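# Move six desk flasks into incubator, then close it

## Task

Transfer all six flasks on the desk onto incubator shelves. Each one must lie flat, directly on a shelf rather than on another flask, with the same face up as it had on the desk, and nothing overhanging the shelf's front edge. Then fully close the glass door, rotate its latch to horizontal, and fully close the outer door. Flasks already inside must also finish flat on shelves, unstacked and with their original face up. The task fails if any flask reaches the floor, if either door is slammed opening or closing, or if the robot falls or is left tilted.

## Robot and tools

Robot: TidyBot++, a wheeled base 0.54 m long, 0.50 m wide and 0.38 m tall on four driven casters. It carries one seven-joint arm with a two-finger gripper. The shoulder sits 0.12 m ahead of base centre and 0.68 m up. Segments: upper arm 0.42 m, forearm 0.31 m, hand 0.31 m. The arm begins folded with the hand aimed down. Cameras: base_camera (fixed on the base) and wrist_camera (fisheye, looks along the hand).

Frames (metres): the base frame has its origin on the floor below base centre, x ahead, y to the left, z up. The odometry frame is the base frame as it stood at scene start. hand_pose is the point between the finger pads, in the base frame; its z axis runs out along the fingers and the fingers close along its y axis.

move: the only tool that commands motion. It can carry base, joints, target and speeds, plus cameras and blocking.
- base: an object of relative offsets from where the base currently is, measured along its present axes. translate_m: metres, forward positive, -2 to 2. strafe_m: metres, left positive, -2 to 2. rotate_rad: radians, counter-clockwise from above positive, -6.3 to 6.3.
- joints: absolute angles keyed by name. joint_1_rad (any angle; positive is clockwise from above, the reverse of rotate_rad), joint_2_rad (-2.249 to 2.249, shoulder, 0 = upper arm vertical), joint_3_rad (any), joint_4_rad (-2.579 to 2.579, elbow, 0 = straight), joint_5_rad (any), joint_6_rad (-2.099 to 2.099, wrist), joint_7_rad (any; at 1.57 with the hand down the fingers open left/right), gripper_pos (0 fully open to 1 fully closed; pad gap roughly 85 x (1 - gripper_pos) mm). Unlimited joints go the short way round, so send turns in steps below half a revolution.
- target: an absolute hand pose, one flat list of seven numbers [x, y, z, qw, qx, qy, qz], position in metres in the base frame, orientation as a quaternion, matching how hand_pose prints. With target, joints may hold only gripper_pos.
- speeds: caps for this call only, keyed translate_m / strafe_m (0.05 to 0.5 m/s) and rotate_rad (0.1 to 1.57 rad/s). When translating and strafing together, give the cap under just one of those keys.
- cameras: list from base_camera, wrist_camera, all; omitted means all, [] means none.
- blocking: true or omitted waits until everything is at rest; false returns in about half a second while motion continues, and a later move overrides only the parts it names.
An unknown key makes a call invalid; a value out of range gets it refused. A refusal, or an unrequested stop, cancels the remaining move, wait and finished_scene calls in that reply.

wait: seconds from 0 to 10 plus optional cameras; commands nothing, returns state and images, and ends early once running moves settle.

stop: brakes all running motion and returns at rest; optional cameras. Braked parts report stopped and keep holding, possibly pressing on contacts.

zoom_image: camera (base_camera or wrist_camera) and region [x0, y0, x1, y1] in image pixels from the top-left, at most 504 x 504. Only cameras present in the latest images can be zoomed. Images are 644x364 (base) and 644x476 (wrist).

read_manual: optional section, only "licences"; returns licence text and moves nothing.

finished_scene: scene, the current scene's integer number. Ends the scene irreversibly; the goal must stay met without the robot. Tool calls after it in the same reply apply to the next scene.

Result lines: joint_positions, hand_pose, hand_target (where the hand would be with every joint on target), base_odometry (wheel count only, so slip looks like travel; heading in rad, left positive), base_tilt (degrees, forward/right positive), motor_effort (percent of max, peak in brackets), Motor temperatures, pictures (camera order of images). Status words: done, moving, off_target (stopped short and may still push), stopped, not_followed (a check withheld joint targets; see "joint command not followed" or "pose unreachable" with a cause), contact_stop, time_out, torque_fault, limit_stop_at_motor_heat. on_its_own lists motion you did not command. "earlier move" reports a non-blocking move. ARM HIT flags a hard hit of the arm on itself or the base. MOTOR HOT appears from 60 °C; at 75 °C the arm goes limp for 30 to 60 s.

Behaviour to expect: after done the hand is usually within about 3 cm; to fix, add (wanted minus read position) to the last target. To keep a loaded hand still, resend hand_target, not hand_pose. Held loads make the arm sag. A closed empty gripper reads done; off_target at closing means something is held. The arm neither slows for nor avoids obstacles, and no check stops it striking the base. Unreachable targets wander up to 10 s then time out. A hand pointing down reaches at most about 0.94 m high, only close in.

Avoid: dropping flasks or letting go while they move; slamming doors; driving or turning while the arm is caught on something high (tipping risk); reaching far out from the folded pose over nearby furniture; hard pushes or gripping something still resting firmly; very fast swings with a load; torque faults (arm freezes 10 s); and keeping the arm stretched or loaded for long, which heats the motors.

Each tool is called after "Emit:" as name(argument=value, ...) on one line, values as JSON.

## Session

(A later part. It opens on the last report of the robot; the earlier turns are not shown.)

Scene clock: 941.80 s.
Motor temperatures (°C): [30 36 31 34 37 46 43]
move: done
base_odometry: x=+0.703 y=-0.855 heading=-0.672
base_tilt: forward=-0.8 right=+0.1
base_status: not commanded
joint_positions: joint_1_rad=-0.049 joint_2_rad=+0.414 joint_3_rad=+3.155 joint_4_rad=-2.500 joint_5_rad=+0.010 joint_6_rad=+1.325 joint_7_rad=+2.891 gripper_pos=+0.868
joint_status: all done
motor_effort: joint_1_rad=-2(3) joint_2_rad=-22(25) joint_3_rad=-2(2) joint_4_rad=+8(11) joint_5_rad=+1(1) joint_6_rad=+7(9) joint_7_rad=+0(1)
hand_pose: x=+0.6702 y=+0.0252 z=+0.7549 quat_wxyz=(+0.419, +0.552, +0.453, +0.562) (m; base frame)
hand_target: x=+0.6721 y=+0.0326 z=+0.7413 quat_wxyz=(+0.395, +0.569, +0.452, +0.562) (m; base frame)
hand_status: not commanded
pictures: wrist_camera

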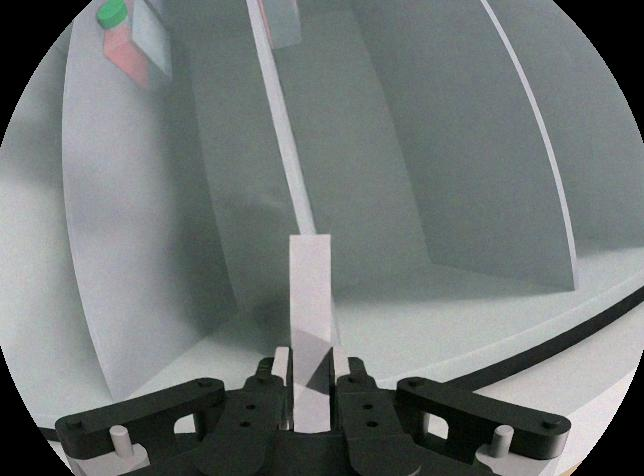

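Emit:
move(joints={"joint_7_rad": 2.3}, cameras=[])

Emit:
move(joints={"joint_7_rad": 1.85}, cameras=[])

Emit:
move(joints={"joint_7_rad": 1.52})

Scene clock: 949.83 s.
Motor temperatures (°C): [30 36 31 34 37 45 43]
move: done
base_odometry: x=+0.703 y=-0.855 heading=-0.672
base_tilt: forward=-0.8 right=+0.1
base_status: not commanded
joint_positions: joint_1_rad=-0.049 joint_2_rad=+0.414 joint_3_rad=+3.155 joint_4_rad=-2.497 joint_5_rad=+0.010 joint_6_rad=+1.325 joint_7_rad=+2.367 gripper_pos=+0.868
joint_status: all done
motor_effort: joint_1_rad=-3(3) joint_2_rad=-21(22) joint_3_rad=-2(2) joint_4_rad=+7(8) joint_5_rad=+1(1) joint_6_rad=+6(8) joint_7_rad=+0(1)
hand_pose: x=+0.6710 y=+0.0253 z=+0.7559 quat_wxyz=(+0.259, +0.649, +0.294, +0.652) (m; base frame)
hand_target: x=+0.6721 y=+0.0326 z=+0.7413 quat_wxyz=(+0.228, +0.670, +0.281, +0.648) (m; base frame)
hand_status: not commanded
pictures: none
No camera images: "cameras" was empty.

Scene clock: 951.03 s.
Motor temperatures (°C): [30 36 31 33 37 45 43]
move: done
base_odometry: x=+0.703 y=-0.855 heading=-0.672
base_tilt: forward=-0.8 right=+0.1
base_status: not commanded
joint_positions: joint_1_rad=-0.049 joint_2_rad=+0.414 joint_3_rad=+3.155 joint_4_rad=-2.496 joint_5_rad=+0.010 joint_6_rad=+1.325 joint_7_rad=+1.919 gripper_pos=+0.868
joint_status: all done
motor_effort: joint_1_rad=-2(3) joint_2_rad=-21(21) joint_3_rad=-2(2) joint_4_rad=+6(7) joint_5_rad=+1(2) joint_6_rad=+5(6) joint_7_rad=+0(2)
hand_pose: x=+0.6714 y=+0.0253 z=+0.7564 quat_wxyz=(+0.108, +0.698, +0.142, +0.694) (m; base frame)
hand_target: x=+0.6721 y=+0.0326 z=+0.7413 quat_wxyz=(+0.077, +0.716, +0.124, +0.683) (m; base frame)
hand_status: not commanded
pictures: none
No camera images: "cameras" was empty.

Scene clock: 952.13 s.
Motor temperatures (°C): [30 36 31 33 37 45 43]
move: done
base_odometry: x=+0.703 y=-0.855 heading=-0.672
base_tilt: forward=-0.8 right=+0.1
base_status: not commanded
joint_positions: joint_1_rad=-0.049 joint_2_rad=+0.414 joint_3_rad=+3.155 joint_4_rad=-2.495 joint_5_rad=+0.010 joint_6_rad=+1.325 joint_7_rad=+1.581 gripper_pos=+0.868
joint_status: all done
motor_effort: joint_1_rad=-2(2) joint_2_rad=-20(21) joint_3_rad=-1(2) joint_4_rad=+7(7) joint_5_rad=+1(1) joint_6_rad=+5(5) joint_7_rad=+1(1)
hand_pose: x=+0.6715 y=+0.0253 z=+0.7565 quat_wxyz=(-0.010, +0.712, +0.023, +0.702) (m; base frame)
hand_target: x=+0.6721 y=+0.0326 z=+0.7413 quat_wxyz=(-0.036, +0.727, +0.005, +0.686) (m; base frame)
hand_status: not commanded
pictures: base_camera, wrist_camera

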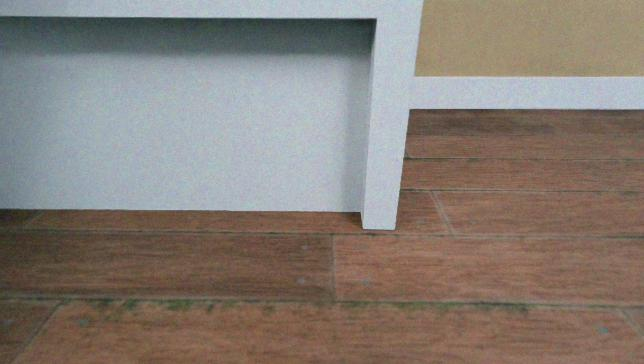

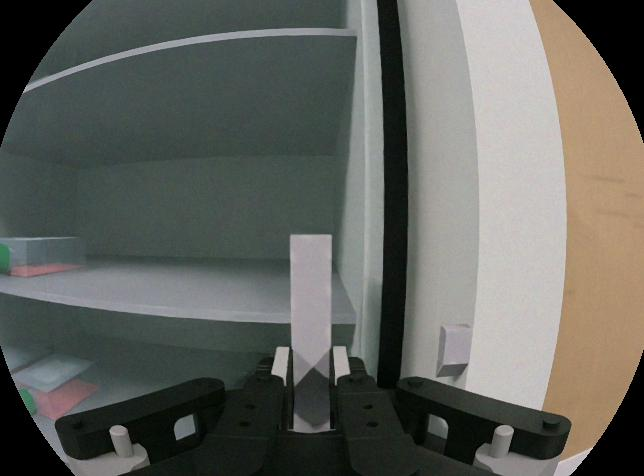

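Emit:
move(base={"translate_m": -0.0409, "strafe_m": 0.0629, "rotate_rad": -0.0873}, speeds={"translate_m": 0.07, "rotate_rad": 0.1}, cameras=["wrist_camera"])

Scene clock: 988.37 s.
Motor temperatures (°C): [30 36 31 33 37 45 43]
move: done
base_odometry: x=+0.710 y=-0.780 heading=-0.760
base_tilt: forward=-0.8 right=+0.1
base_status: done
joint_positions: joint_1_rad=-0.055 joint_2_rad=+0.415 joint_3_rad=+3.154 joint_4_rad=-2.494 joint_5_rad=+0.005 joint_6_rad=+1.325 joint_7_rad=+1.581 gripper_pos=+0.869
joint_status: not commanded
motor_effort: joint_1_rad=-3(5) joint_2_rad=-23(24) joint_3_rad=-2(4) joint_4_rad=+9(11) joint_5_rad=+1(4) joint_6_rad=+7(9) joint_7_rad=+1(1)
hand_pose: x=+0.6718 y=+0.0274 z=+0.7566 quat_wxyz=(-0.011, +0.712, +0.023, +0.702) (m; base frame)
hand_target: x=+0.6721 y=+0.0326 z=+0.7413 quat_wxyz=(-0.036, +0.727, +0.005, +0.686) (m; base frame)
hand_status: not commanded
pictures: wrist_camera

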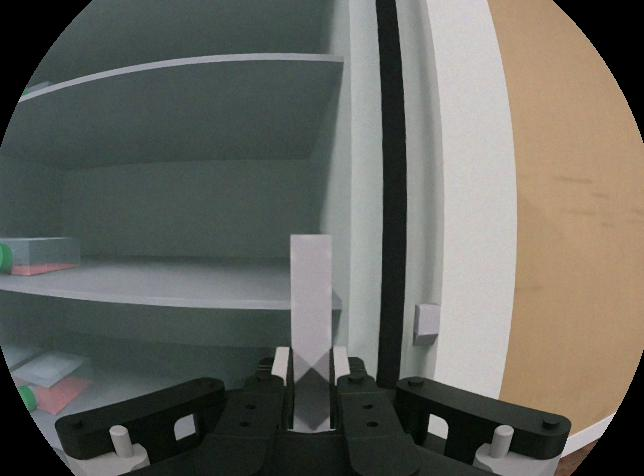

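Emit:
move(base={"translate_m": -0.0762, "strafe_m": 0.1291, "rotate_rad": -0.1745}, speeds={"translate_m": 0.08, "rotate_rad": 0.1}, cameras=[])

Emit:
move(base={"translate_m": -0.0762, "strafe_m": 0.1291, "rotate_rad": -0.1745}, speeds={"translate_m": 0.08, "rotate_rad": 0.1})

Scene clock: 998.70 s.
Motor temperatures (°C): [30 36 31 33 37 45 43]
move: done
base_odometry: x=+0.744 y=-0.634 heading=-0.935
base_tilt: forward=-0.8 right=+0.1
base_status: done
joint_positions: joint_1_rad=-0.054 joint_2_rad=+0.415 joint_3_rad=+3.155 joint_4_rad=-2.494 joint_5_rad=+0.002 joint_6_rad=+1.325 joint_7_rad=+1.581 gripper_pos=+0.869
joint_status: not commanded
motor_effort: joint_1_rad=-2(4) joint_2_rad=-22(25) joint_3_rad=-1(3) joint_4_rad=+8(11) joint_5_rad=+0(4) joint_6_rad=+7(8) joint_7_rad=+1(2)
hand_pose: x=+0.6720 y=+0.0254 z=+0.7565 quat_wxyz=(-0.009, +0.712, +0.022, +0.702) (m; base frame)
hand_target: x=+0.6721 y=+0.0326 z=+0.7413 quat_wxyz=(-0.036, +0.727, +0.005, +0.686) (m; base frame)
hand_status: not commanded
pictures: none
No camera images: "cameras" was empty.

Scene clock: 1001.10 s.
Motor temperatures (°C): [30 36 31 33 37 45 43]
move: done
base_odometry: x=+0.803 y=-0.496 heading=-1.110
base_tilt: forward=-0.8 right=+0.1
base_status: done
joint_positions: joint_1_rad=-0.052 joint_2_rad=+0.416 joint_3_rad=+3.157 joint_4_rad=-2.494 joint_5_rad=+0.000 joint_6_rad=+1.325 joint_7_rad=+1.581 gripper_pos=+0.869
joint_status: not commanded
motor_effort: joint_1_rad=-4(4) joint_2_rad=-22(26) joint_3_rad=-3(3) joint_4_rad=+9(11) joint_5_rad=+2(4) joint_6_rad=+7(9) joint_7_rad=+0(2)
hand_pose: x=+0.6723 y=+0.0229 z=+0.7565 quat_wxyz=(-0.007, +0.712, +0.020, +0.702) (m; base frame)
hand_target: x=+0.6721 y=+0.0326 z=+0.7413 quat_wxyz=(-0.036, +0.727, +0.005, +0.686) (m; base frame)
hand_status: not commanded
pictures: base_camera, wrist_camera

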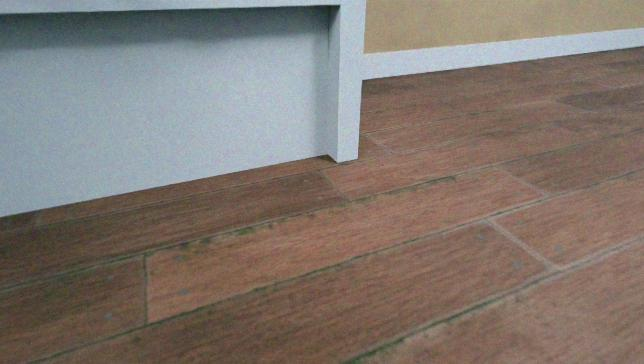

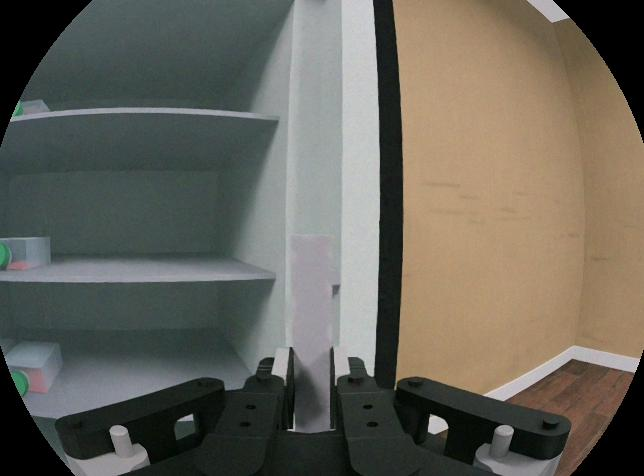

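Emit:
move(base={"translate_m": -0.0762, "strafe_m": 0.1291, "rotate_rad": -0.1745}, speeds={"translate_m": 0.08, "rotate_rad": 0.1}, cameras=["wrist_camera"])

Emit:
move(joints={"gripper_pos": 0.6}, cameras=["wrist_camera"])

Emit:
move(base={"translate_m": -0.08}, speeds={"translate_m": 0.1}, cameras=["wrist_camera"])

Scene clock: 1015.30 s.
Motor temperatures (°C): [30 36 31 33 37 45 43]
move: done
base_odometry: x=+0.884 y=-0.370 heading=-1.286
base_tilt: forward=-0.8 right=+0.1
base_status: done
joint_positions: joint_1_rad=-0.046 joint_2_rad=+0.416 joint_3_rad=+3.159 joint_4_rad=-2.493 joint_5_rad=-0.002 joint_6_rad=+1.325 joint_7_rad=+1.581 gripper_pos=+0.869
joint_status: not commanded
motor_effort: joint_1_rad=-4(6) joint_2_rad=-22(25) joint_3_rad=-2(4) joint_4_rad=+9(11) joint_5_rad=+1(3) joint_6_rad=+7(10) joint_7_rad=+1(1)
hand_pose: x=+0.6725 y=+0.0182 z=+0.7565 quat_wxyz=(-0.004, +0.712, +0.016, +0.702) (m; base frame)
hand_target: x=+0.6721 y=+0.0326 z=+0.7413 quat_wxyz=(-0.036, +0.727, +0.005, +0.686) (m; base frame)
hand_status: not commanded
pictures: wrist_camera

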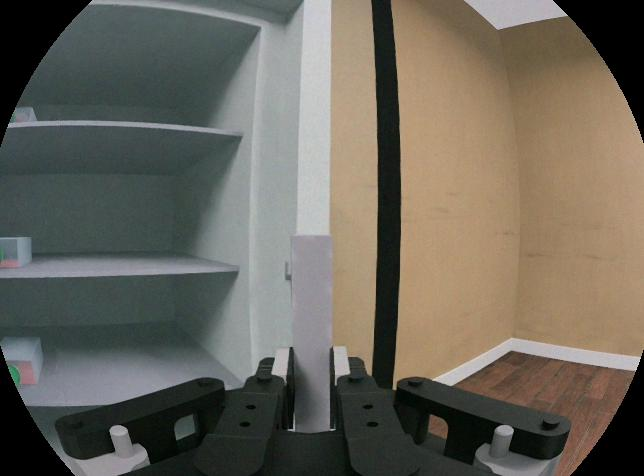

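Scene clock: 1016.03 s.
Motor temperatures (°C): [30 36 31 33 37 45 43]
move: done
base_odometry: x=+0.884 y=-0.370 heading=-1.286
base_tilt: forward=-0.8 right=+0.1
base_status: not commanded
joint_positions: joint_1_rad=-0.050 joint_2_rad=+0.416 joint_3_rad=+3.159 joint_4_rad=-2.493 joint_5_rad=-0.002 joint_6_rad=+1.325 joint_7_rad=+1.581 gripper_pos=+0.600
joint_status: all done
motor_effort: joint_1_rad=-1(4) joint_2_rad=-24(24) joint_3_rad=+0(3) joint_4_rad=+9(9) joint_5_rad=+0(2) joint_6_rad=+9(9) joint_7_rad=+0(1)
hand_pose: x=+0.6724 y=+0.0199 z=+0.7563 quat_wxyz=(-0.005, +0.712, +0.017, +0.702) (m; base frame)
hand_target: x=+0.6721 y=+0.0326 z=+0.7413 quat_wxyz=(-0.036, +0.727, +0.005, +0.686) (m; base frame)
hand_status: not commanded
pictures: wrist_camera

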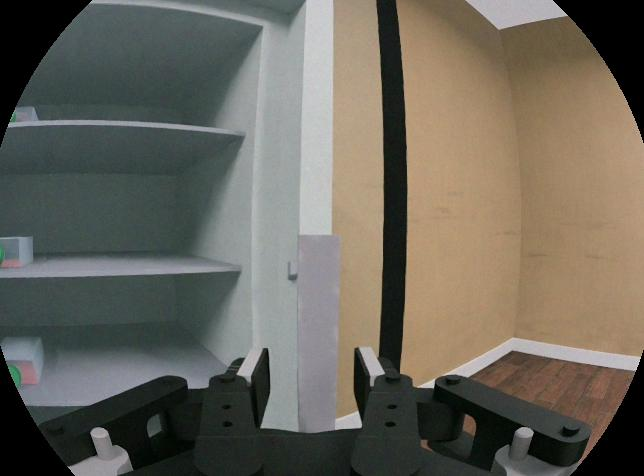

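Scene clock: 1017.40 s.
Motor temperatures (°C): [30 36 31 33 37 45 43]
move: done
base_odometry: x=+0.862 y=-0.293 heading=-1.285
base_tilt: forward=-0.8 right=+0.1
base_status: done
joint_positions: joint_1_rad=-0.050 joint_2_rad=+0.417 joint_3_rad=+3.159 joint_4_rad=-2.494 joint_5_rad=-0.002 joint_6_rad=+1.325 joint_7_rad=+1.581 gripper_pos=+0.600
joint_status: not commanded
motor_effort: joint_1_rad=-1(3) joint_2_rad=-24(27) joint_3_rad=+0(2) joint_4_rad=+9(11) joint_5_rad=+0(1) joint_6_rad=+9(10) joint_7_rad=+0(1)
hand_pose: x=+0.6725 y=+0.0200 z=+0.7555 quat_wxyz=(-0.005, +0.712, +0.018, +0.702) (m; base frame)
hand_target: x=+0.6721 y=+0.0326 z=+0.7413 quat_wxyz=(-0.036, +0.727, +0.005, +0.686) (m; base frame)
hand_status: not commanded
pictures: wrist_camera

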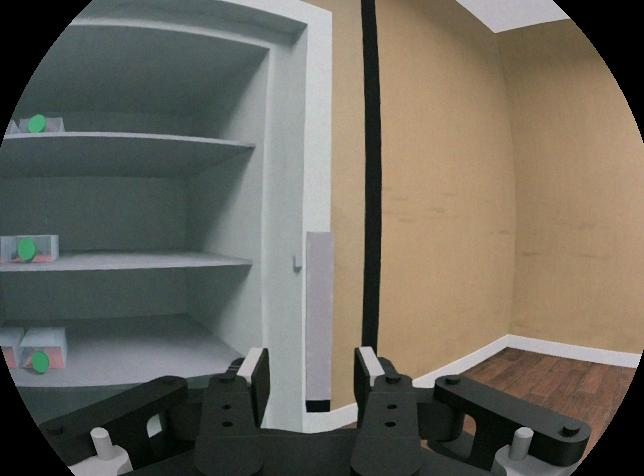

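Emit:
move(base={"strafe_m": -0.6}, joints={"gripper_pos": 1.0}, cameras=[])

Emit:
move(base={"rotate_rad": 0.613}, cameras=["wrist_camera"])

Emit:
move(base={"strafe_m": -0.35})

Scene clock: 1051.77 s.
Motor temperatures (°C): [30 36 31 33 37 45 43]
move: done
base_odometry: x=+0.286 y=-0.462 heading=-1.286
base_tilt: forward=-0.8 right=+0.2
base_status: done
joint_positions: joint_1_rad=-0.052 joint_2_rad=+0.417 joint_3_rad=+3.159 joint_4_rad=-2.494 joint_5_rad=-0.002 joint_6_rad=+1.325 joint_7_rad=+1.581 gripper_pos=+0.999
joint_status: all done
motor_effort: joint_1_rad=+0(3) joint_2_rad=-24(25) joint_3_rad=-1(2) joint_4_rad=+9(10) joint_5_rad=+0(1) joint_6_rad=+9(9) joint_7_rad=+0(1)
hand_pose: x=+0.6725 y=+0.0215 z=+0.7555 quat_wxyz=(-0.006, +0.712, +0.019, +0.702) (m; base frame)
hand_target: x=+0.6721 y=+0.0326 z=+0.7413 quat_wxyz=(-0.036, +0.727, +0.005, +0.686) (m; base frame)
hand_status: not commanded
pictures: none
No camera images: "cameras" was empty.

Scene clock: 1053.30 s.
Motor temperatures (°C): [30 36 31 33 37 45 43]
move: done
base_odometry: x=+0.286 y=-0.462 heading=-0.674
base_tilt: forward=-0.8 right=+0.1
base_status: done
joint_positions: joint_1_rad=-0.062 joint_2_rad=+0.417 joint_3_rad=+3.158 joint_4_rad=-2.494 joint_5_rad=-0.002 joint_6_rad=+1.325 joint_7_rad=+1.581 gripper_pos=+0.999
joint_status: not commanded
motor_effort: joint_1_rad=-1(4) joint_2_rad=-24(25) joint_3_rad=+0(3) joint_4_rad=+9(9) joint_5_rad=+0(1) joint_6_rad=+9(9) joint_7_rad=+1(1)
hand_pose: x=+0.6722 y=+0.0275 z=+0.7555 quat_wxyz=(-0.010, +0.712, +0.022, +0.702) (m; base frame)
hand_target: x=+0.6721 y=+0.0326 z=+0.7413 quat_wxyz=(-0.036, +0.727, +0.005, +0.686) (m; base frame)
hand_status: not commanded
pictures: wrist_camera

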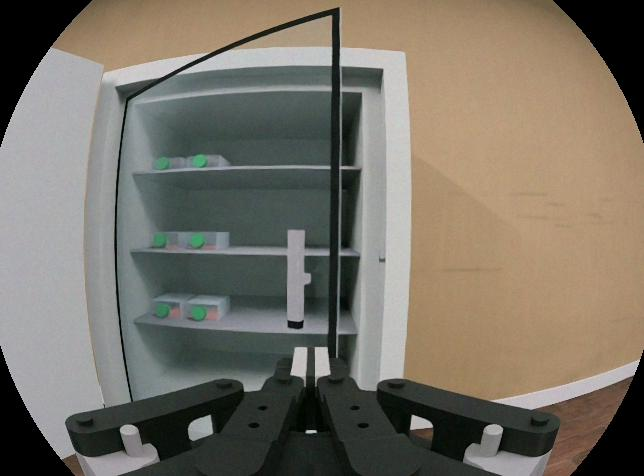

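Scene clock: 1055.17 s.
Motor temperatures (°C): [30 36 31 33 37 45 43]
move: done
base_odometry: x=+0.068 y=-0.735 heading=-0.673
base_tilt: forward=-0.8 right=+0.2
base_status: done
joint_positions: joint_1_rad=-0.056 joint_2_rad=+0.417 joint_3_rad=+3.157 joint_4_rad=-2.494 joint_5_rad=-0.002 joint_6_rad=+1.325 joint_7_rad=+1.581 gripper_pos=+0.999
joint_status: not commanded
motor_effort: joint_1_rad=-1(4) joint_2_rad=-24(25) joint_3_rad=-1(2) joint_4_rad=+9(10) joint_5_rad=+0(1) joint_6_rad=+9(9) joint_7_rad=+1(1)
hand_pose: x=+0.6723 y=+0.0244 z=+0.7555 quat_wxyz=(-0.008, +0.712, +0.020, +0.702) (m; base frame)
hand_target: x=+0.6721 y=+0.0326 z=+0.7413 quat_wxyz=(-0.036, +0.727, +0.005, +0.686) (m; base frame)
hand_status: not commanded
pictures: base_camera, wrist_camera

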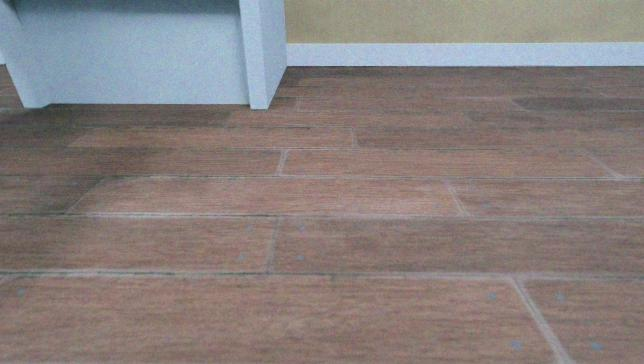

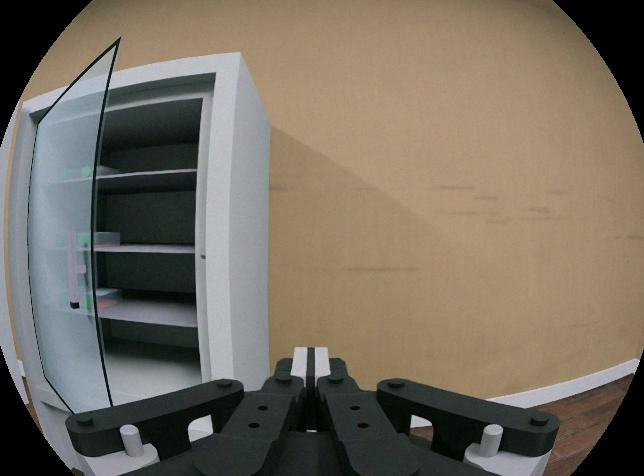

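Emit:
move(base={"translate_m": 0.36}, speeds={"translate_m": 0.3}, cameras=["wrist_camera"])

Emit:
move(base={"strafe_m": 0.4}, speeds={"strafe_m": 0.1}, cameras=["wrist_camera"])

Scene clock: 1080.93 s.
Motor temperatures (°C): [30 36 31 33 37 45 43]
move: done
base_odometry: x=+0.349 y=-0.960 heading=-0.673
base_tilt: forward=-0.8 right=+0.1
base_status: done
joint_positions: joint_1_rad=-0.056 joint_2_rad=+0.419 joint_3_rad=+3.157 joint_4_rad=-2.494 joint_5_rad=-0.002 joint_6_rad=+1.325 joint_7_rad=+1.581 gripper_pos=+0.999
joint_status: not commanded
motor_effort: joint_1_rad=-1(2) joint_2_rad=-24(27) joint_3_rad=-1(1) joint_4_rad=+9(10) joint_5_rad=+0(1) joint_6_rad=+9(10) joint_7_rad=+0(1)
hand_pose: x=+0.6723 y=+0.0244 z=+0.7542 quat_wxyz=(-0.008, +0.713, +0.020, +0.701) (m; base frame)
hand_target: x=+0.6721 y=+0.0326 z=+0.7413 quat_wxyz=(-0.036, +0.727, +0.005, +0.686) (m; base frame)
hand_status: not commanded
pictures: wrist_camera

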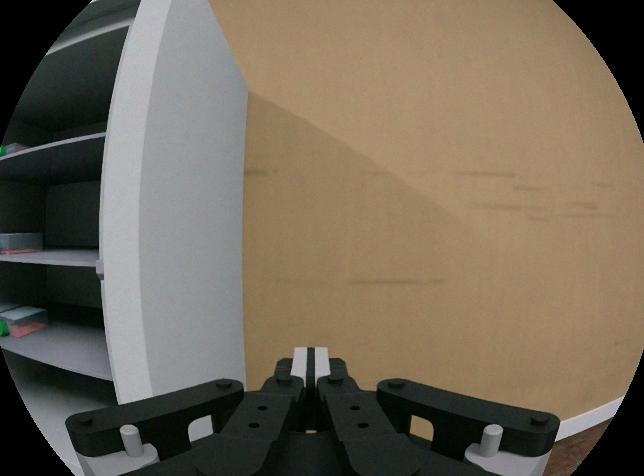

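Scene clock: 1086.00 s.
Motor temperatures (°C): [30 36 31 33 37 45 43]
move: done
base_odometry: x=+0.599 y=-0.648 heading=-0.673
base_tilt: forward=-0.8 right=+0.1
base_status: done
joint_positions: joint_1_rad=+0.011 joint_2_rad=+0.419 joint_3_rad=+3.213 joint_4_rad=-2.502 joint_5_rad=-0.076 joint_6_rad=+1.324 joint_7_rad=+1.581 gripper_pos=+0.999
joint_status: not commanded
motor_effort: joint_1_rad=-14(23) joint_2_rad=-23(26) joint_3_rad=-11(19) joint_4_rad=+11(15) joint_5_rad=+11(17) joint_6_rad=+9(10) joint_7_rad=+1(2)
hand_pose: x=+0.6670 y=-0.0611 z=+0.7522 quat_wxyz=(+0.060, +0.714, -0.046, +0.696) (m; base frame)
hand_target: x=+0.6721 y=+0.0326 z=+0.7413 quat_wxyz=(-0.036, +0.727, +0.005, +0.686) (m; base frame)
hand_status: not commanded
pictures: wrist_camera

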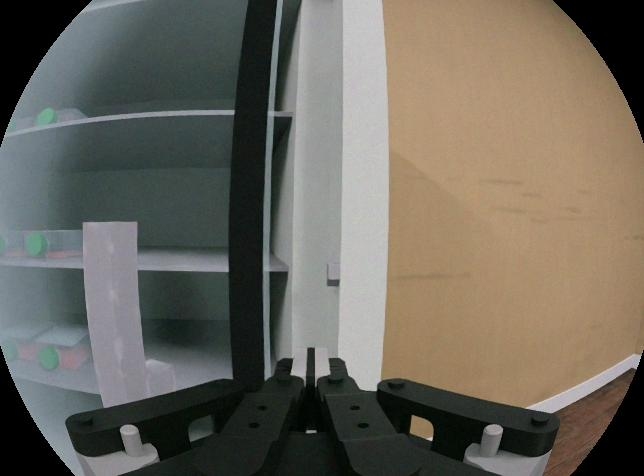

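Emit:
move(base={"strafe_m": -0.18}, speeds={"strafe_m": 0.15}, cameras=[])

Emit:
move(base={"translate_m": 0.108, "strafe_m": -0.221}, cameras=["wrist_camera"])

Emit:
move(base={"rotate_rad": 0.5}, speeds={"rotate_rad": 0.4})

Scene clock: 1174.73 s.
Motor temperatures (°C): [30 36 31 33 37 45 43]
move: done
base_odometry: x=+0.487 y=-0.788 heading=-0.673
base_tilt: forward=-0.8 right=+0.2
base_status: done
joint_positions: joint_1_rad=-0.051 joint_2_rad=+0.419 joint_3_rad=+3.168 joint_4_rad=-2.502 joint_5_rad=-0.022 joint_6_rad=+1.324 joint_7_rad=+1.581 gripper_pos=+0.999
joint_status: not commanded
motor_effort: joint_1_rad=-2(14) joint_2_rad=-24(25) joint_3_rad=-1(11) joint_4_rad=+9(11) joint_5_rad=+0(11) joint_6_rad=+9(9) joint_7_rad=+1(1)
hand_pose: x=+0.6704 y=+0.0099 z=+0.7515 quat_wxyz=(+0.004, +0.716, +0.007, +0.698) (m; base frame)
hand_target: x=+0.6721 y=+0.0326 z=+0.7413 quat_wxyz=(-0.036, +0.727, +0.005, +0.686) (m; base frame)
hand_status: not commanded
pictures: none
No camera images: "cameras" was empty.

Scene clock: 1176.50 s.
Motor temperatures (°C): [30 36 31 33 37 45 43]
move: done
base_odometry: x=+0.433 y=-1.029 heading=-0.674
base_tilt: forward=-0.8 right=+0.2
base_status: done
joint_positions: joint_1_rad=-0.053 joint_2_rad=+0.419 joint_3_rad=+3.167 joint_4_rad=-2.502 joint_5_rad=-0.022 joint_6_rad=+1.324 joint_7_rad=+1.581 gripper_pos=+0.999
joint_status: not commanded
motor_effort: joint_1_rad=-1(4) joint_2_rad=-24(26) joint_3_rad=+0(2) joint_4_rad=+9(10) joint_5_rad=+0(1) joint_6_rad=+9(10) joint_7_rad=+0(1)
hand_pose: x=+0.6704 y=+0.0117 z=+0.7515 quat_wxyz=(+0.003, +0.716, +0.008, +0.698) (m; base frame)
hand_target: x=+0.6721 y=+0.0326 z=+0.7413 quat_wxyz=(-0.036, +0.727, +0.005, +0.686) (m; base frame)
hand_status: not commanded
pictures: wrist_camera

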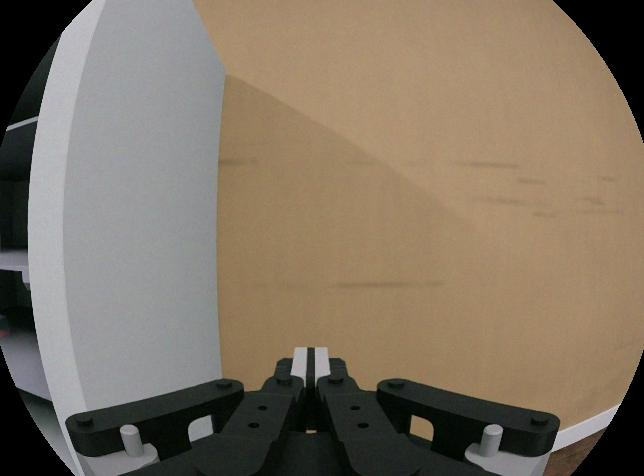

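Scene clock: 1178.30 s.
Motor temperatures (°C): [30 36 31 33 37 45 43]
move: done
base_odometry: x=+0.433 y=-1.029 heading=-0.174
base_tilt: forward=-0.8 right=+0.1
base_status: done
joint_positions: joint_1_rad=-0.056 joint_2_rad=+0.419 joint_3_rad=+3.165 joint_4_rad=-2.502 joint_5_rad=-0.022 joint_6_rad=+1.324 joint_7_rad=+1.581 gripper_pos=+0.999
joint_status: not commanded
motor_effort: joint_1_rad=-1(4) joint_2_rad=-24(25) joint_3_rad=+0(3) joint_4_rad=+9(9) joint_5_rad=+0(1) joint_6_rad=+9(9) joint_7_rad=+1(2)
hand_pose: x=+0.6703 y=+0.0147 z=+0.7515 quat_wxyz=(+0.000, +0.716, +0.010, +0.698) (m; base frame)
hand_target: x=+0.6721 y=+0.0326 z=+0.7413 quat_wxyz=(-0.036, +0.727, +0.005, +0.686) (m; base frame)
hand_status: not commanded
pictures: base_camera, wrist_camera

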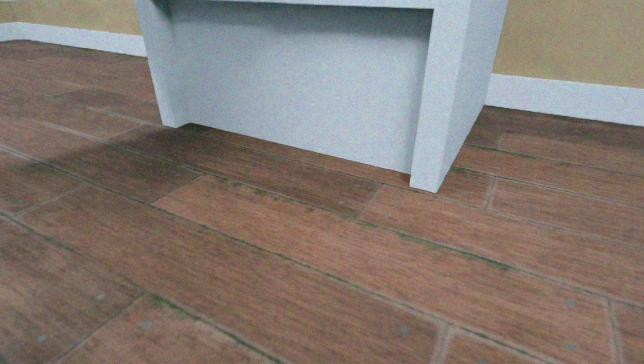

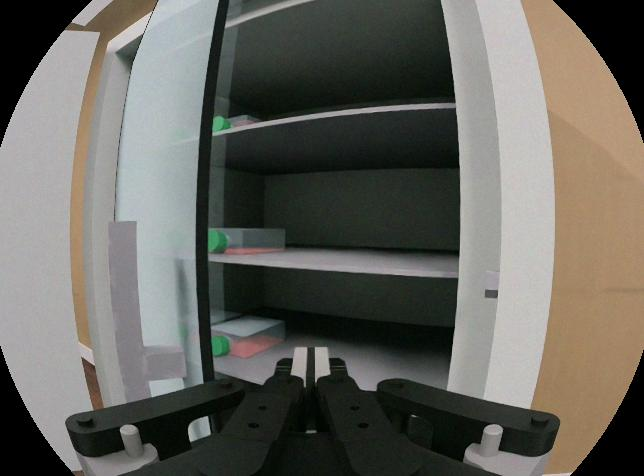

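Emit:
move(base={"strafe_m": 0.15}, speeds={"strafe_m": 0.08}, cameras=["wrist_camera"])

Scene clock: 1186.27 s.
Motor temperatures (°C): [30 36 31 33 37 45 43]
move: done
base_odometry: x=+0.459 y=-0.881 heading=-0.174
base_tilt: forward=-0.8 right=+0.2
base_status: done
joint_positions: joint_1_rad=+0.048 joint_2_rad=+0.388 joint_3_rad=+3.232 joint_4_rad=-2.552 joint_5_rad=-0.104 joint_6_rad=+1.324 joint_7_rad=+1.581 gripper_pos=+0.999
joint_status: not commanded
motor_effort: joint_1_rad=-21(25) joint_2_rad=-14(24) joint_3_rad=-17(20) joint_4_rad=+20(22) joint_5_rad=+17(20) joint_6_rad=+5(9) joint_7_rad=+1(2)
hand_pose: x=+0.6432 y=-0.0970 z=+0.7501 quat_wxyz=(+0.089, +0.718, -0.076, +0.687) (m; base frame)
hand_target: x=+0.6721 y=+0.0326 z=+0.7413 quat_wxyz=(-0.036, +0.727, +0.005, +0.686) (m; base frame)
hand_status: not commanded
pictures: wrist_camera

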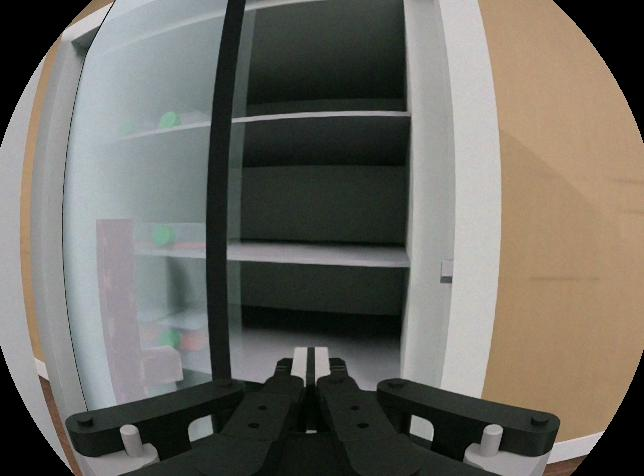

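Emit:
move(base={"translate_m": -0.2475, "strafe_m": -0.5439}, speeds={"strafe_m": 0.3}, cameras=[])

Emit:
move(base={"rotate_rad": 0.811}, cameras=["wrist_camera"])

Emit:
move(base={"strafe_m": -0.36})

Scene clock: 1248.60 s.
Motor temperatures (°C): [30 36 31 34 38 45 43]
move: done
base_odometry: x=+0.121 y=-1.374 heading=-0.174
base_tilt: forward=-0.8 right=+0.2
base_status: done
joint_positions: joint_1_rad=-0.060 joint_2_rad=+0.417 joint_3_rad=+3.158 joint_4_rad=-2.500 joint_5_rad=-0.009 joint_6_rad=+1.324 joint_7_rad=+1.581 gripper_pos=+0.999
joint_status: not commanded
motor_effort: joint_1_rad=-1(22) joint_2_rad=-24(25) joint_3_rad=+0(17) joint_4_rad=+9(19) joint_5_rad=+0(18) joint_6_rad=+9(10) joint_7_rad=+1(2)
hand_pose: x=+0.6704 y=+0.0240 z=+0.7534 quat_wxyz=(-0.007, +0.714, +0.018, +0.700) (m; base frame)
hand_target: x=+0.6721 y=+0.0326 z=+0.7413 quat_wxyz=(-0.036, +0.727, +0.005, +0.686) (m; base frame)
hand_status: not commanded
pictures: none
No camera images: "cameras" was empty.

Scene clock: 1250.33 s.
Motor temperatures (°C): [30 36 31 34 38 45 43]
move: done
base_odometry: x=+0.121 y=-1.374 heading=+0.636
base_tilt: forward=-0.8 right=+0.1
base_status: done
joint_positions: joint_1_rad=-0.065 joint_2_rad=+0.417 joint_3_rad=+3.157 joint_4_rad=-2.500 joint_5_rad=-0.008 joint_6_rad=+1.324 joint_7_rad=+1.581 gripper_pos=+0.999
joint_status: not commanded
motor_effort: joint_1_rad=-1(4) joint_2_rad=-24(25) joint_3_rad=+0(2) joint_4_rad=+9(9) joint_5_rad=+0(1) joint_6_rad=+9(10) joint_7_rad=+0(1)
hand_pose: x=+0.6702 y=+0.0276 z=+0.7534 quat_wxyz=(-0.010, +0.714, +0.021, +0.700) (m; base frame)
hand_target: x=+0.6721 y=+0.0326 z=+0.7413 quat_wxyz=(-0.036, +0.727, +0.005, +0.686) (m; base frame)
hand_status: not commanded
pictures: wrist_camera

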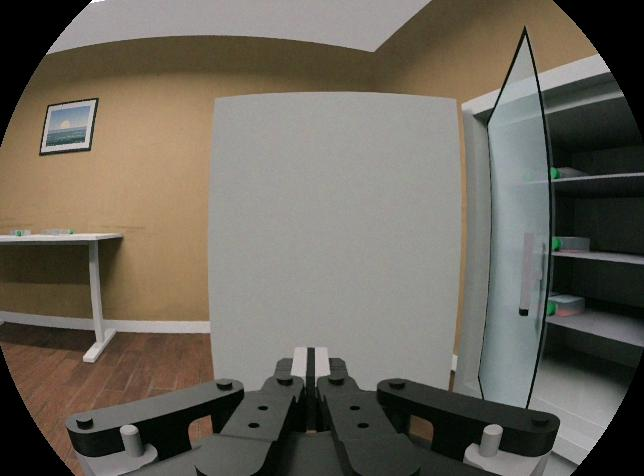

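Scene clock: 1252.23 s.
Motor temperatures (°C): [30 36 31 34 38 45 43]
move: done
base_odometry: x=+0.335 y=-1.664 heading=+0.637
base_tilt: forward=-0.8 right=+0.1
base_status: done
joint_positions: joint_1_rad=-0.058 joint_2_rad=+0.417 joint_3_rad=+3.157 joint_4_rad=-2.500 joint_5_rad=-0.008 joint_6_rad=+1.324 joint_7_rad=+1.581 gripper_pos=+0.999
joint_status: not commanded
motor_effort: joint_1_rad=-1(3) joint_2_rad=-24(25) joint_3_rad=+0(2) joint_4_rad=+9(9) joint_5_rad=+0(1) joint_6_rad=+9(9) joint_7_rad=+0(1)
hand_pose: x=+0.6704 y=+0.0237 z=+0.7534 quat_wxyz=(-0.008, +0.714, +0.018, +0.700) (m; base frame)
hand_target: x=+0.6721 y=+0.0326 z=+0.7413 quat_wxyz=(-0.036, +0.727, +0.005, +0.686) (m; base frame)
hand_status: not commanded
pictures: base_camera, wrist_camera

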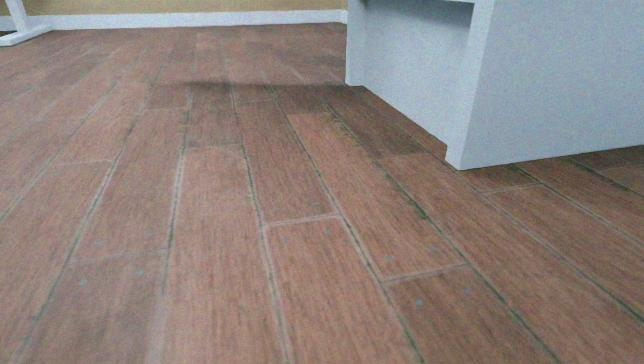

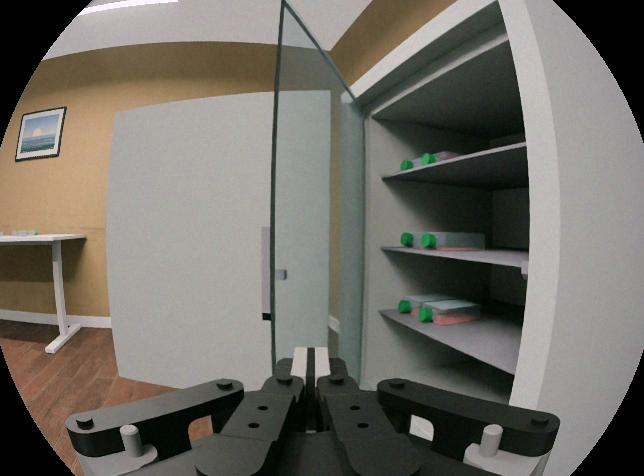

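Emit:
move(base={"strafe_m": -0.05}, cameras=[])

Emit:
move(base={"translate_m": 0.15}, speeds={"translate_m": 0.15})

Scene clock: 1283.10 s.
Motor temperatures (°C): [30 36 31 33 37 45 43]
move: done
base_odometry: x=+0.365 y=-1.704 heading=+0.638
base_tilt: forward=-0.8 right=+0.2
base_status: done
joint_positions: joint_1_rad=-0.055 joint_2_rad=+0.417 joint_3_rad=+3.156 joint_4_rad=-2.500 joint_5_rad=-0.008 joint_6_rad=+1.324 joint_7_rad=+1.581 gripper_pos=+0.999
joint_status: not commanded
motor_effort: joint_1_rad=+0(3) joint_2_rad=-24(25) joint_3_rad=-1(2) joint_4_rad=+9(9) joint_5_rad=+1(1) joint_6_rad=+9(9) joint_7_rad=+1(1)
hand_pose: x=+0.6705 y=+0.0220 z=+0.7534 quat_wxyz=(-0.007, +0.714, +0.017, +0.700) (m; base frame)
hand_target: x=+0.6721 y=+0.0326 z=+0.7413 quat_wxyz=(-0.036, +0.727, +0.005, +0.686) (m; base frame)
hand_status: not commanded
pictures: none
No camera images: "cameras" was empty.

Scene clock: 1284.73 s.
Motor temperatures (°C): [30 36 31 33 37 45 43]
move: done
base_odometry: x=+0.486 y=-1.615 heading=+0.638
base_tilt: forward=-0.8 right=+0.1
base_status: done
joint_positions: joint_1_rad=-0.055 joint_2_rad=+0.419 joint_3_rad=+3.156 joint_4_rad=-2.499 joint_5_rad=-0.008 joint_6_rad=+1.324 joint_7_rad=+1.581 gripper_pos=+0.999
joint_status: not commanded
motor_effort: joint_1_rad=-1(2) joint_2_rad=-24(26) joint_3_rad=+0(1) joint_4_rad=+8(10) joint_5_rad=+0(0) joint_6_rad=+9(9) joint_7_rad=+0(1)
hand_pose: x=+0.6709 y=+0.0220 z=+0.7527 quat_wxyz=(-0.007, +0.715, +0.017, +0.699) (m; base frame)
hand_target: x=+0.6721 y=+0.0326 z=+0.7413 quat_wxyz=(-0.036, +0.727, +0.005, +0.686) (m; base frame)
hand_status: not commanded
pictures: base_camera, wrist_camera

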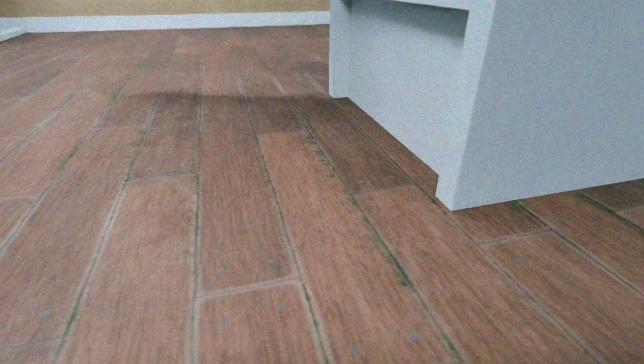

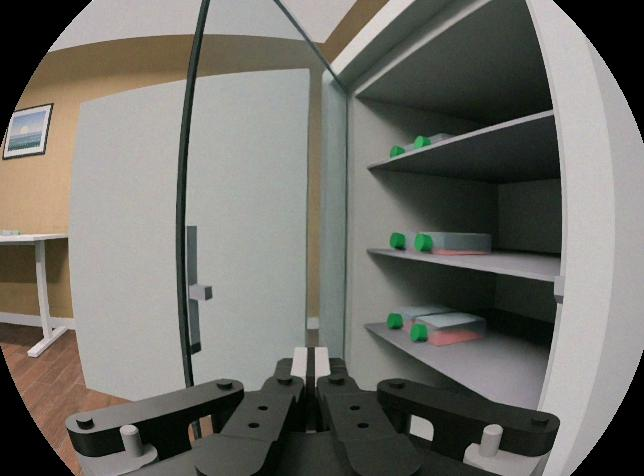

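Emit:
move(base={"translate_m": 0.19}, speeds={"translate_m": 0.1}, cameras=["wrist_camera"])

Emit:
move(base={"strafe_m": 0.1}, speeds={"strafe_m": 0.08}, cameras=["wrist_camera"])

Scene clock: 1295.77 s.
Motor temperatures (°C): [30 36 31 33 37 45 43]
move: done
base_odometry: x=+0.639 y=-1.502 heading=+0.637
base_tilt: forward=-0.8 right=+0.1
base_status: done
joint_positions: joint_1_rad=-0.055 joint_2_rad=+0.420 joint_3_rad=+3.156 joint_4_rad=-2.498 joint_5_rad=-0.008 joint_6_rad=+1.324 joint_7_rad=+1.581 gripper_pos=+0.999
joint_status: not commanded
motor_effort: joint_1_rad=-1(3) joint_2_rad=-24(26) joint_3_rad=-1(2) joint_4_rad=+9(10) joint_5_rad=+0(1) joint_6_rad=+9(9) joint_7_rad=+1(1)
hand_pose: x=+0.6711 y=+0.0220 z=+0.7522 quat_wxyz=(-0.007, +0.715, +0.017, +0.699) (m; base frame)
hand_target: x=+0.6721 y=+0.0326 z=+0.7413 quat_wxyz=(-0.036, +0.727, +0.005, +0.686) (m; base frame)
hand_status: not commanded
pictures: wrist_camera

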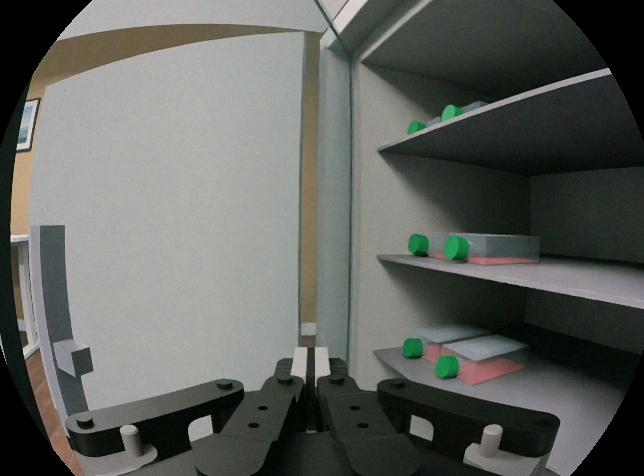

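Scene clock: 1297.53 s.
Motor temperatures (°C): [30 36 31 33 37 45 43]
move: done
base_odometry: x=+0.579 y=-1.421 heading=+0.637
base_tilt: forward=-0.8 right=+0.1
base_status: done
joint_positions: joint_1_rad=-0.056 joint_2_rad=+0.420 joint_3_rad=+3.156 joint_4_rad=-2.498 joint_5_rad=-0.008 joint_6_rad=+1.324 joint_7_rad=+1.581 gripper_pos=+0.999
joint_status: not commanded
motor_effort: joint_1_rad=-1(4) joint_2_rad=-24(24) joint_3_rad=+0(3) joint_4_rad=+8(10) joint_5_rad=+0(2) joint_6_rad=+8(9) joint_7_rad=+0(1)
hand_pose: x=+0.6711 y=+0.0227 z=+0.7522 quat_wxyz=(-0.007, +0.715, +0.017, +0.699) (m; base frame)
hand_target: x=+0.6721 y=+0.0326 z=+0.7413 quat_wxyz=(-0.036, +0.727, +0.005, +0.686) (m; base frame)
hand_status: not commanded
pictures: wrist_camera

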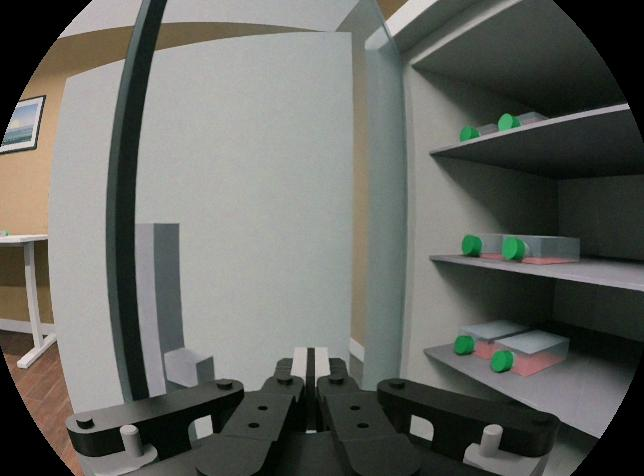

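Emit:
move(base={"translate_m": 0.09, "strafe_m": 0.16}, speeds={"strafe_m": 0.08}, cameras=["wrist_camera"])

Scene clock: 1318.93 s.
Motor temperatures (°C): [30 36 31 33 37 45 43]
move: done
base_odometry: x=+0.556 y=-1.239 heading=+0.637
base_tilt: forward=-0.8 right=+0.1
base_status: done
joint_positions: joint_1_rad=-0.056 joint_2_rad=+0.420 joint_3_rad=+3.156 joint_4_rad=-2.498 joint_5_rad=-0.008 joint_6_rad=+1.324 joint_7_rad=+1.581 gripper_pos=+0.999
joint_status: not commanded
motor_effort: joint_1_rad=-1(5) joint_2_rad=-24(27) joint_3_rad=+0(3) joint_4_rad=+9(10) joint_5_rad=+0(2) joint_6_rad=+8(10) joint_7_rad=+0(1)
hand_pose: x=+0.6711 y=+0.0229 z=+0.7522 quat_wxyz=(-0.007, +0.715, +0.018, +0.699) (m; base frame)
hand_target: x=+0.6721 y=+0.0326 z=+0.7413 quat_wxyz=(-0.036, +0.727, +0.005, +0.686) (m; base frame)
hand_status: not commanded
pictures: wrist_camera

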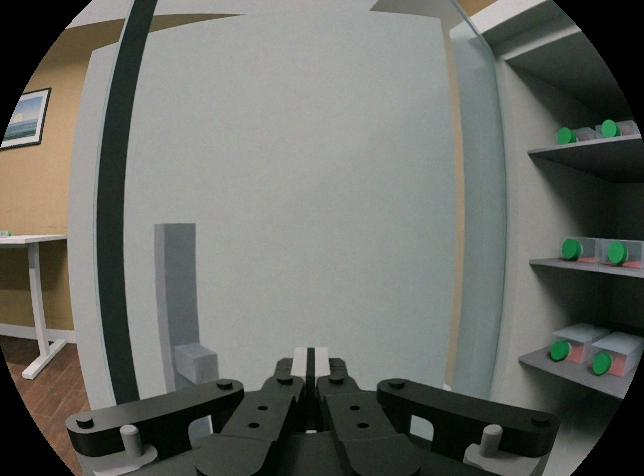

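Emit:
move(base={"translate_m": 0.12, "strafe_m": 0.09}, speeds={"strafe_m": 0.08}, cameras=["wrist_camera"])

Emit:
move(base={"translate_m": 0.09, "strafe_m": 0.035}, speeds={"strafe_m": 0.06}, cameras=["wrist_camera"])

Scene clock: 1326.67 s.
Motor temperatures (°C): [30 36 31 33 37 45 43]
move: done
base_odometry: x=+0.599 y=-1.095 heading=+0.638
base_tilt: forward=-0.8 right=+0.1
base_status: done
joint_positions: joint_1_rad=-0.056 joint_2_rad=+0.420 joint_3_rad=+3.156 joint_4_rad=-2.499 joint_5_rad=-0.008 joint_6_rad=+1.324 joint_7_rad=+1.581 gripper_pos=+0.999
joint_status: not commanded
motor_effort: joint_1_rad=-1(4) joint_2_rad=-24(26) joint_3_rad=+0(3) joint_4_rad=+9(11) joint_5_rad=+0(3) joint_6_rad=+9(9) joint_7_rad=+1(1)
hand_pose: x=+0.6709 y=+0.0227 z=+0.7520 quat_wxyz=(-0.007, +0.715, +0.017, +0.699) (m; base frame)
hand_target: x=+0.6721 y=+0.0326 z=+0.7413 quat_wxyz=(-0.036, +0.727, +0.005, +0.686) (m; base frame)
hand_status: not commanded
pictures: wrist_camera

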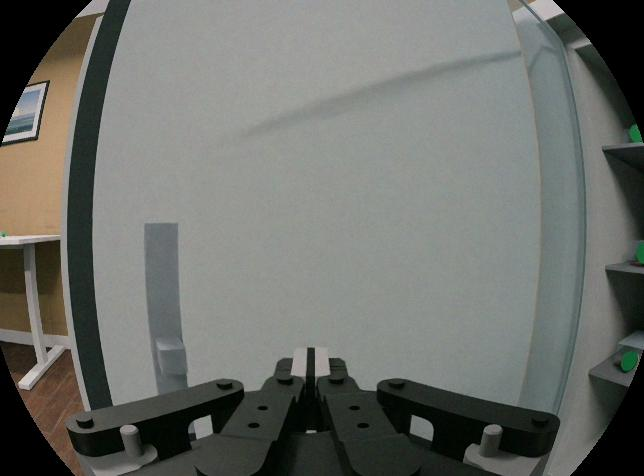

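Scene clock: 1328.77 s.
Motor temperatures (°C): [30 36 31 33 37 45 43]
move: done
base_odometry: x=+0.650 y=-1.013 heading=+0.638
base_tilt: forward=-0.8 right=+0.1
base_status: done
joint_positions: joint_1_rad=-0.056 joint_2_rad=+0.420 joint_3_rad=+3.156 joint_4_rad=-2.499 joint_5_rad=-0.008 joint_6_rad=+1.324 joint_7_rad=+1.581 gripper_pos=+0.999
joint_status: not commanded
motor_effort: joint_1_rad=-1(3) joint_2_rad=-24(26) joint_3_rad=+0(2) joint_4_rad=+9(13) joint_5_rad=+1(1) joint_6_rad=+9(9) joint_7_rad=+1(1)
hand_pose: x=+0.6708 y=+0.0227 z=+0.7517 quat_wxyz=(-0.007, +0.715, +0.017, +0.698) (m; base frame)
hand_target: x=+0.6721 y=+0.0326 z=+0.7413 quat_wxyz=(-0.036, +0.727, +0.005, +0.686) (m; base frame)
hand_status: not commanded
pictures: wrist_camera

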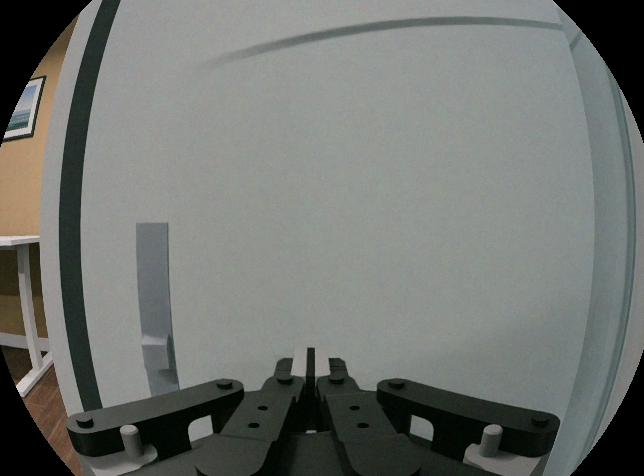

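Emit:
move(base={"translate_m": 0.07, "strafe_m": 0.0}, speeds={"translate_m": 0.06}, cameras=["wrist_camera"])

Scene clock: 1338.20 s.
Motor temperatures (°C): [30 36 31 33 37 45 43]
move: done
base_odometry: x=+0.707 y=-0.971 heading=+0.638
base_tilt: forward=-0.8 right=+0.1
base_status: done
joint_positions: joint_1_rad=-0.056 joint_2_rad=+0.421 joint_3_rad=+3.156 joint_4_rad=-2.500 joint_5_rad=-0.008 joint_6_rad=+1.324 joint_7_rad=+1.581 gripper_pos=+0.999
joint_status: not commanded
motor_effort: joint_1_rad=-1(2) joint_2_rad=-24(26) joint_3_rad=+0(1) joint_4_rad=+8(12) joint_5_rad=+0(1) joint_6_rad=+9(9) joint_7_rad=+1(1)
hand_pose: x=+0.6707 y=+0.0227 z=+0.7514 quat_wxyz=(-0.007, +0.716, +0.017, +0.698) (m; base frame)
hand_target: x=+0.6721 y=+0.0326 z=+0.7413 quat_wxyz=(-0.036, +0.727, +0.005, +0.686) (m; base frame)
hand_status: not commanded
pictures: wrist_camera

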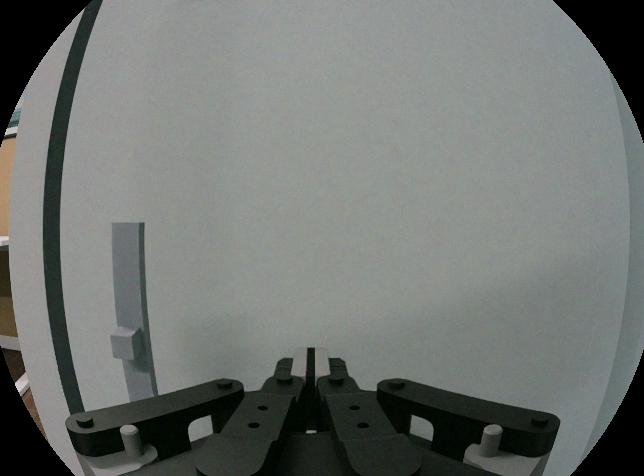

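Emit:
move(base={"translate_m": 0.03}, speeds={"translate_m": 0.06}, cameras=[])

Emit:
move(base={"translate_m": -0.4}, speeds={"translate_m": 0.3}, cameras=["wrist_camera"])

Scene clock: 1349.33 s.
Motor temperatures (°C): [30 36 31 33 37 45 43]
move: done
base_odometry: x=+0.731 y=-0.953 heading=+0.639
base_tilt: forward=-0.8 right=+0.1
base_status: done
joint_positions: joint_1_rad=-0.056 joint_2_rad=+0.422 joint_3_rad=+3.156 joint_4_rad=-2.498 joint_5_rad=-0.008 joint_6_rad=+1.324 joint_7_rad=+1.581 gripper_pos=+0.999
joint_status: not commanded
motor_effort: joint_1_rad=-1(2) joint_2_rad=-24(26) joint_3_rad=-1(1) joint_4_rad=+9(11) joint_5_rad=+0(1) joint_6_rad=+9(9) joint_7_rad=+0(2)
hand_pose: x=+0.6713 y=+0.0227 z=+0.7513 quat_wxyz=(-0.007, +0.716, +0.017, +0.698) (m; base frame)
hand_target: x=+0.6721 y=+0.0326 z=+0.7413 quat_wxyz=(-0.036, +0.727, +0.005, +0.686) (m; base frame)
hand_status: not commanded
pictures: none
No camera images: "cameras" was empty.

Scene clock: 1351.57 s.
Motor temperatures (°C): [30 36 31 33 37 45 43]
move: done
base_odometry: x=+0.409 y=-1.192 heading=+0.639
base_tilt: forward=-0.8 right=+0.1
base_status: done
joint_positions: joint_1_rad=-0.056 joint_2_rad=+0.423 joint_3_rad=+3.156 joint_4_rad=-2.496 joint_5_rad=-0.008 joint_6_rad=+1.324 joint_7_rad=+1.581 gripper_pos=+0.999
joint_status: not commanded
motor_effort: joint_1_rad=-1(4) joint_2_rad=-24(27) joint_3_rad=+0(2) joint_4_rad=+9(11) joint_5_rad=+0(1) joint_6_rad=+9(9) joint_7_rad=+0(1)
hand_pose: x=+0.6719 y=+0.0231 z=+0.7510 quat_wxyz=(-0.007, +0.716, +0.018, +0.698) (m; base frame)
hand_target: x=+0.6721 y=+0.0326 z=+0.7413 quat_wxyz=(-0.036, +0.727, +0.005, +0.686) (m; base frame)
hand_status: not commanded
pictures: wrist_camera

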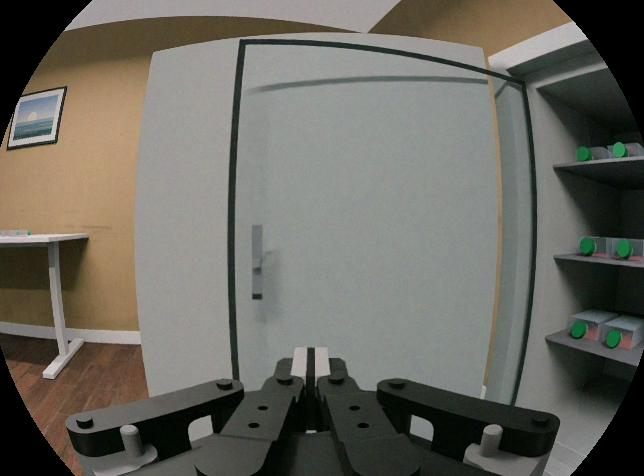

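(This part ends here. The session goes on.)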